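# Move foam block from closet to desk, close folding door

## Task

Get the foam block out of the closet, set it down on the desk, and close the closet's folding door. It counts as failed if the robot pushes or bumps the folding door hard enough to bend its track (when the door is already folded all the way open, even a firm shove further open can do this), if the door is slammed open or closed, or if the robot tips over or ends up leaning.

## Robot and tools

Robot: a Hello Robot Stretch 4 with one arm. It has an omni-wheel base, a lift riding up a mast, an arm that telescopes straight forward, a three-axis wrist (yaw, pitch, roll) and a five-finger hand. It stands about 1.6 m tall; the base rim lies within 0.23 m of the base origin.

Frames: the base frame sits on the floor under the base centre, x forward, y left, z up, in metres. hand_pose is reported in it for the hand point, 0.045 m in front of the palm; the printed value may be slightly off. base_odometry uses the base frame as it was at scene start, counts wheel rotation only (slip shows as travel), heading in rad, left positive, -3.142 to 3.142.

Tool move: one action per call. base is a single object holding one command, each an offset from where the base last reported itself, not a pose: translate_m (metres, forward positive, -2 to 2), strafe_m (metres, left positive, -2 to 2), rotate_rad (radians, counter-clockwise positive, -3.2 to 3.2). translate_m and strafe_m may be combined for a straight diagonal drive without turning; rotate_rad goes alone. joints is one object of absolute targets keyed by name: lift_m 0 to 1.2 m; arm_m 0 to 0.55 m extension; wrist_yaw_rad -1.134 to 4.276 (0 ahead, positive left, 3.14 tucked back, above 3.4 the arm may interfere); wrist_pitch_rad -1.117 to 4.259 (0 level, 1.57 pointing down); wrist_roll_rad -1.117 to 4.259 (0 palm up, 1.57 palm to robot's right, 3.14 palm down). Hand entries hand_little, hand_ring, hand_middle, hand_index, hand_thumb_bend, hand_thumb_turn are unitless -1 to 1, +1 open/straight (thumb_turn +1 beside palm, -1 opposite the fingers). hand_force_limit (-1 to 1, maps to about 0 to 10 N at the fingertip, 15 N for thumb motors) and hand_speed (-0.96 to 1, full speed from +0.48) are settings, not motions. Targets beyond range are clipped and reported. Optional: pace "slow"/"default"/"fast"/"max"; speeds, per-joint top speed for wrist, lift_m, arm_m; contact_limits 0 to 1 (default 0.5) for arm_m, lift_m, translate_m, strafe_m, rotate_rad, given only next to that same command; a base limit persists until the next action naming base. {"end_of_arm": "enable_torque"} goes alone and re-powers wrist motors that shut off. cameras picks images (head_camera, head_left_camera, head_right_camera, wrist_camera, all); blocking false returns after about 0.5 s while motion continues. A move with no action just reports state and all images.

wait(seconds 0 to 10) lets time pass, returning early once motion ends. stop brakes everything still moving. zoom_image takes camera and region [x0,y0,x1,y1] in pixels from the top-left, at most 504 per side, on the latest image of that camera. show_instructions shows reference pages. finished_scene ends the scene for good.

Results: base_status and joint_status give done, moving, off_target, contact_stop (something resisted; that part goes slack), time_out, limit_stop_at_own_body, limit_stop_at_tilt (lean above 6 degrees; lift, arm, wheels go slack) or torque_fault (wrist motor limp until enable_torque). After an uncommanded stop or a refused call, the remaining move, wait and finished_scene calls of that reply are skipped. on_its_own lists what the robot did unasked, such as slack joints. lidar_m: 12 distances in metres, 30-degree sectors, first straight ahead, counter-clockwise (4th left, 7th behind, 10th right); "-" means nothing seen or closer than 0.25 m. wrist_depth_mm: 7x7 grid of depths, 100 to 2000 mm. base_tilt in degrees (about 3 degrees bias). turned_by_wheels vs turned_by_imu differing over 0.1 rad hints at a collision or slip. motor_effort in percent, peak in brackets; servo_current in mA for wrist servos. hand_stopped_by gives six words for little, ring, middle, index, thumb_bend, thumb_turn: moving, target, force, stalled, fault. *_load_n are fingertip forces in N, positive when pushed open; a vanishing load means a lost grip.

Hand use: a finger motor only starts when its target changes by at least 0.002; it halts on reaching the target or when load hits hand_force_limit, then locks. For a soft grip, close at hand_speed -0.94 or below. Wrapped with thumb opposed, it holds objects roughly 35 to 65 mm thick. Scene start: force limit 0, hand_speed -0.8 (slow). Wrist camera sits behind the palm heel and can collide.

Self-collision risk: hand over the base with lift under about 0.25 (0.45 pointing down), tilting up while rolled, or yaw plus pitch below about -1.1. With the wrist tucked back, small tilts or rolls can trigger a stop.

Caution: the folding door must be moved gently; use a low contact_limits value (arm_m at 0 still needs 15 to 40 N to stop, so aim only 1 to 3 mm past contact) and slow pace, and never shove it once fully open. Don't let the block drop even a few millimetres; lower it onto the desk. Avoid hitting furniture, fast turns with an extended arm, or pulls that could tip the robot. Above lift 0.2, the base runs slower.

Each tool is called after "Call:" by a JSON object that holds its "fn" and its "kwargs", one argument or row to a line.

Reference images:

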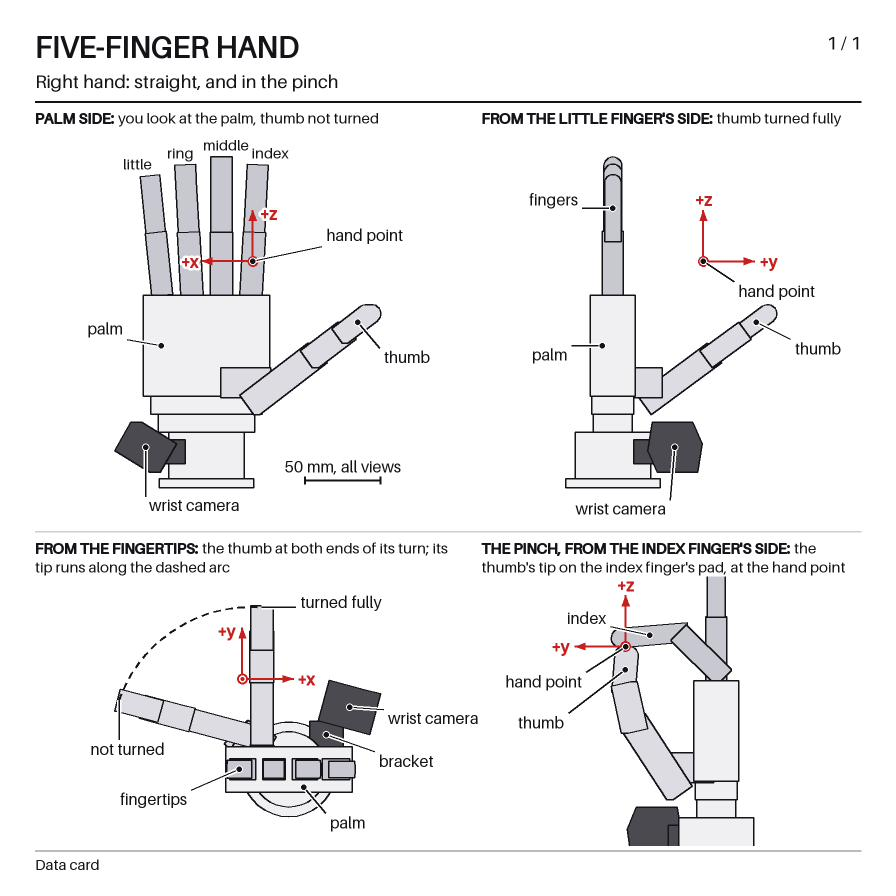

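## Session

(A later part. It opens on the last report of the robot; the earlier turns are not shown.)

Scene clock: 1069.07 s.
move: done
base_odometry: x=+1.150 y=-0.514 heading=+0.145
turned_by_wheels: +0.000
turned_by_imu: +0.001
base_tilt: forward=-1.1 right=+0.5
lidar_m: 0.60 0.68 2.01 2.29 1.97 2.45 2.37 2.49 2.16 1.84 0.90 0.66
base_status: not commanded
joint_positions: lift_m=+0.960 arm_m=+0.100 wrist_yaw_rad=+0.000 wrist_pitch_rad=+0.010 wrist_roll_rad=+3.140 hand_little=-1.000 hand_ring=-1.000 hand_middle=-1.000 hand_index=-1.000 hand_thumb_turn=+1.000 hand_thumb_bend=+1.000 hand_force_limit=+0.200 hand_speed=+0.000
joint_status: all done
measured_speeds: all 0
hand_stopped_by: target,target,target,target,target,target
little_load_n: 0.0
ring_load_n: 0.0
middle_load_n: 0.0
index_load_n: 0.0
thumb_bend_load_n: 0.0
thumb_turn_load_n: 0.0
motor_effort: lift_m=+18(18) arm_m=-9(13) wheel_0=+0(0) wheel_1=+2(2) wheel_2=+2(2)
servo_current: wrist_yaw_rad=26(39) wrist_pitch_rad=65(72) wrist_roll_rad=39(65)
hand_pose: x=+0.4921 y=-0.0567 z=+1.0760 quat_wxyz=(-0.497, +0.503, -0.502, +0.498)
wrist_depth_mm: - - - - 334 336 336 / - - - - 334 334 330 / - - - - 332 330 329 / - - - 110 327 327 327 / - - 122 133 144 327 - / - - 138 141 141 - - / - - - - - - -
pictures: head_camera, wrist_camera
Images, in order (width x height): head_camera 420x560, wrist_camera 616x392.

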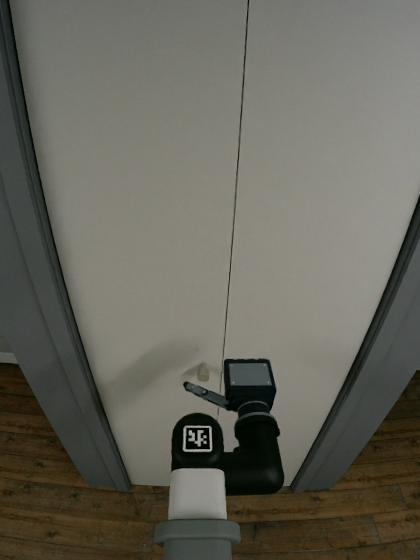

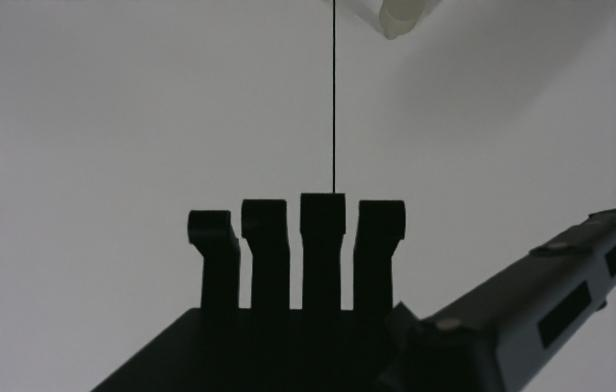

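Call:
{"fn": "move", "kwargs": {
  "base": {"translate_m": -0.35},
  "cameras": ["head_camera", "head_left_camera", "head_right_camera"]
}}

Scene clock: 1074.17 s.
move: done
base_odometry: x=+0.804 y=-0.564 heading=+0.145
turned_by_wheels: +0.000
turned_by_imu: +0.001
base_tilt: forward=-1.1 right=+0.4
lidar_m: 0.95 1.03 2.37 1.86 1.89 2.10 2.03 2.11 1.98 2.13 1.91 1.03
base_status: done
joint_positions: lift_m=+0.960 arm_m=+0.100 wrist_yaw_rad=+0.000 wrist_pitch_rad=+0.010 wrist_roll_rad=+3.140 hand_little=-1.000 hand_ring=-1.000 hand_middle=-1.000 hand_index=-1.000 hand_thumb_turn=+1.000 hand_thumb_bend=+1.000 hand_force_limit=+0.200 hand_speed=+0.000
joint_status: not commanded
measured_speeds: all 0
hand_stopped_by: target,target,target,target,target,target
little_load_n: 0.0
ring_load_n: 0.5
middle_load_n: 0.0
index_load_n: 0.0
thumb_bend_load_n: 0.0
thumb_turn_load_n: -0.5
motor_effort: lift_m=+18(18) arm_m=-9(11) wheel_0=+0(7) wheel_1=-1(7) wheel_2=-1(10)
servo_current: wrist_yaw_rad=33(39) wrist_pitch_rad=59(78) wrist_roll_rad=52(72)
hand_pose: x=+0.4921 y=-0.0567 z=+1.0760 quat_wxyz=(-0.497, +0.503, -0.502, +0.498)
wrist_depth_mm: - 676 - - - - 668 / 668 668 - - - - 661 / 676 668 - - - - 668 / 661 661 - 110 - - 654 / 661 654 121 133 - - - / 661 654 138 141 140 - - / 647 - - - - - -
Images, in order (width x height): head_camera 420x560, head_left_camera 420x672, head_right_camera 420x672.

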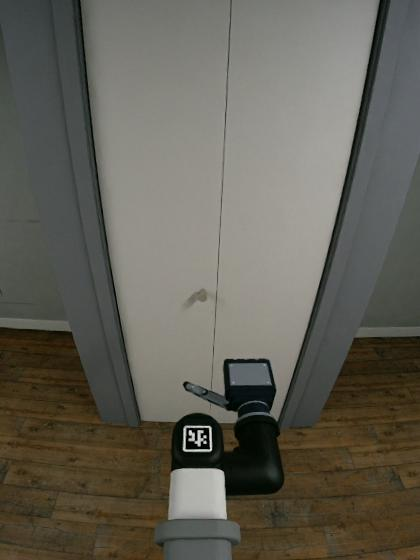

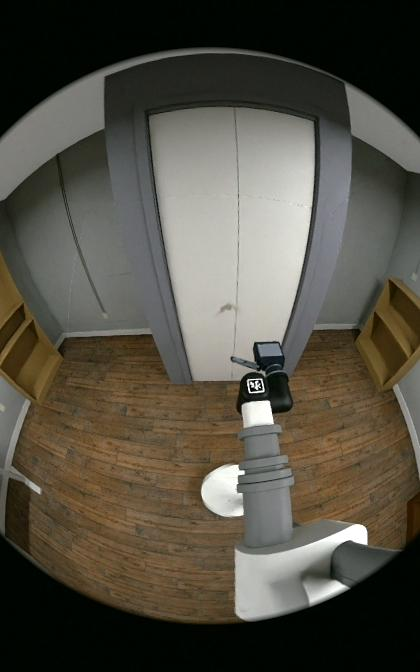

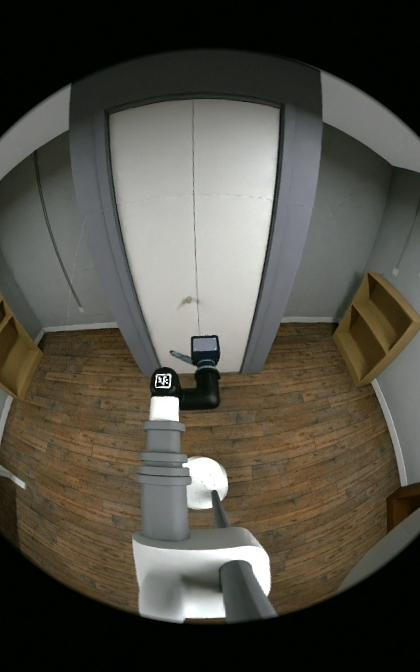

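Call:
{"fn": "move", "kwargs": {
  "base": {"rotate_rad": -1.4},
  "joints": {"arm_m": 0.0},
  "cameras": ["head_camera", "head_left_camera", "head_right_camera"]
}}

Scene clock: 1080.50 s.
move: done
base_odometry: x=+0.804 y=-0.564 heading=-1.255
turned_by_wheels: -1.400
turned_by_imu: -1.382
base_tilt: forward=-1.1 right=+0.4
lidar_m: 1.91 2.05 0.98 0.98 1.11 2.34 2.21 2.03 2.03 2.00 2.19 1.98
base_status: done
joint_positions: lift_m=+0.960 arm_m=+0.001 wrist_yaw_rad=+0.000 wrist_pitch_rad=+0.010 wrist_roll_rad=+3.140 hand_little=-1.000 hand_ring=-1.000 hand_middle=-1.000 hand_index=-1.000 hand_thumb_turn=+1.000 hand_thumb_bend=+1.000 hand_force_limit=+0.200 hand_speed=+0.000
joint_status: all done
measured_speeds: all 0
hand_stopped_by: target,target,target,target,target,target
little_load_n: 0.0
ring_load_n: 0.0
middle_load_n: 0.0
index_load_n: 0.0
thumb_bend_load_n: 0.0
thumb_turn_load_n: 0.0
motor_effort: lift_m=+18(18) arm_m=-9(12) wheel_0=+0(7) wheel_1=+1(9) wheel_2=-1(8)
servo_current: wrist_yaw_rad=33(46) wrist_pitch_rad=65(72) wrist_roll_rad=52(59)
hand_pose: x=+0.3930 y=-0.0567 z=+1.0760 quat_wxyz=(-0.497, +0.503, -0.502, +0.498)
wrist_depth_mm: 1661 - - 1983 1921 1983 1921 / 1661 - - - 1983 - - / 1661 - - - 1921 - - / 1661 - - 110 1808 - - / - - 122 133 138 - - / - - 138 141 141 - - / - - - - - - -
Images, in order (width x height): head_camera 420x560, head_left_camera 420x672, head_right_camera 420x672.

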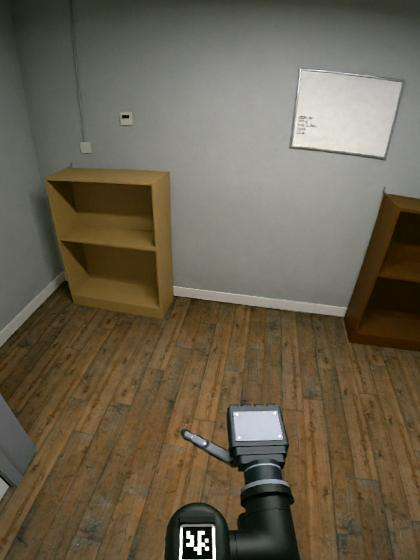

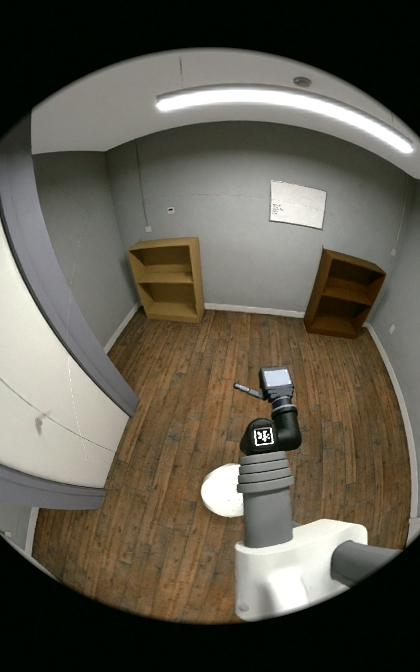

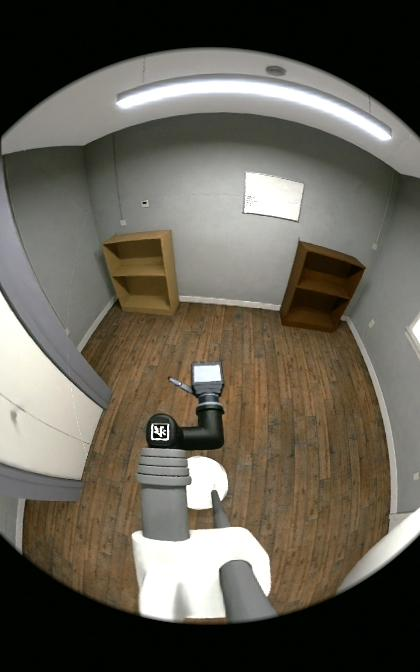

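Call:
{"fn": "move", "kwargs": {
  "base": {"rotate_rad": 3.1},
  "cameras": ["head_camera", "head_left_camera", "head_right_camera"]
}}

Scene clock: 1085.17 s.
move: done
base_odometry: x=+0.804 y=-0.564 heading=+1.844
turned_by_wheels: +3.100
turned_by_imu: +3.061
base_tilt: forward=-1.1 right=+0.4
lidar_m: 1.86 1.98 2.06 2.01 2.20 1.98 1.91 2.03 1.01 0.96 1.07 2.35
base_status: done
joint_positions: lift_m=+0.960 arm_m=+0.001 wrist_yaw_rad=+0.000 wrist_pitch_rad=+0.010 wrist_roll_rad=+3.140 hand_little=-1.000 hand_ring=-1.000 hand_middle=-1.000 hand_index=-1.000 hand_thumb_turn=+1.000 hand_thumb_bend=+1.000 hand_force_limit=+0.200 hand_speed=+0.000
joint_status: not commanded
measured_speeds: all 0
hand_stopped_by: target,target,target,target,target,target
little_load_n: 0.0
ring_load_n: 0.0
middle_load_n: 0.0
index_load_n: 0.0
thumb_bend_load_n: 0.0
thumb_turn_load_n: 0.0
motor_effort: lift_m=+18(18) arm_m=-9(10) wheel_0=-2(7) wheel_1=-1(7) wheel_2=-1(8)
servo_current: wrist_yaw_rad=26(46) wrist_pitch_rad=59(72) wrist_roll_rad=39(65)
hand_pose: x=+0.3930 y=-0.0567 z=+1.0760 quat_wxyz=(-0.497, +0.503, -0.502, +0.498)
wrist_depth_mm: - - - - - - - / - - - - - - - / - - - - - - - / - - - - - - - / - - 146 145 143 - - / - - 143 142 141 - - / - - - - - - -
Images, in order (width x height): head_camera 420x560, head_left_camera 420x672, head_right_camera 420x672.

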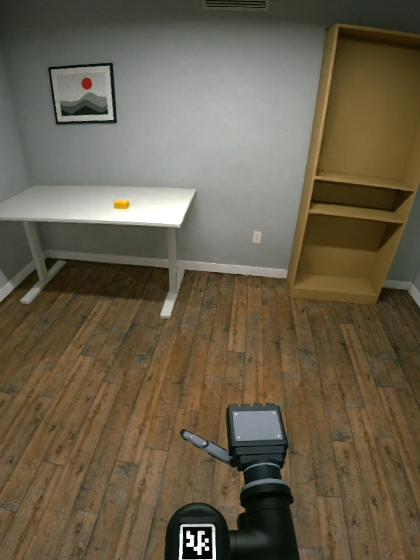

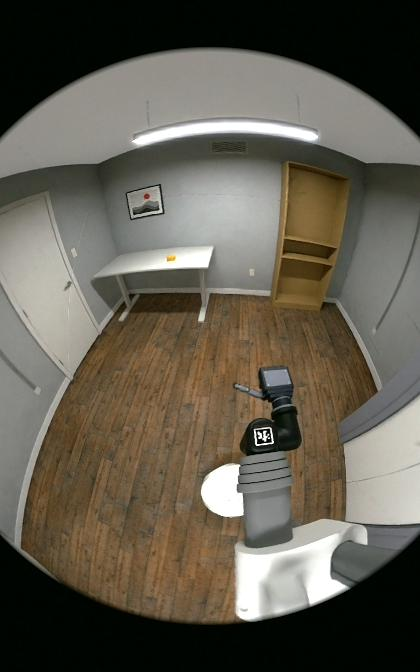

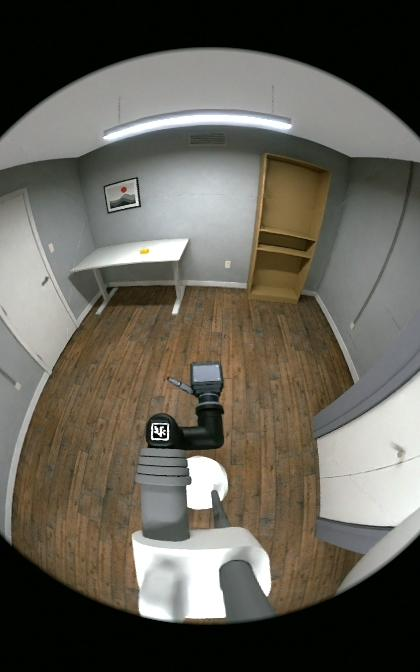

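The block is on the desk, and the folding door is closed and staying shut.

Call:
{"fn": "finished_scene", "kwargs": {

}}

The scene is finished: the task was done.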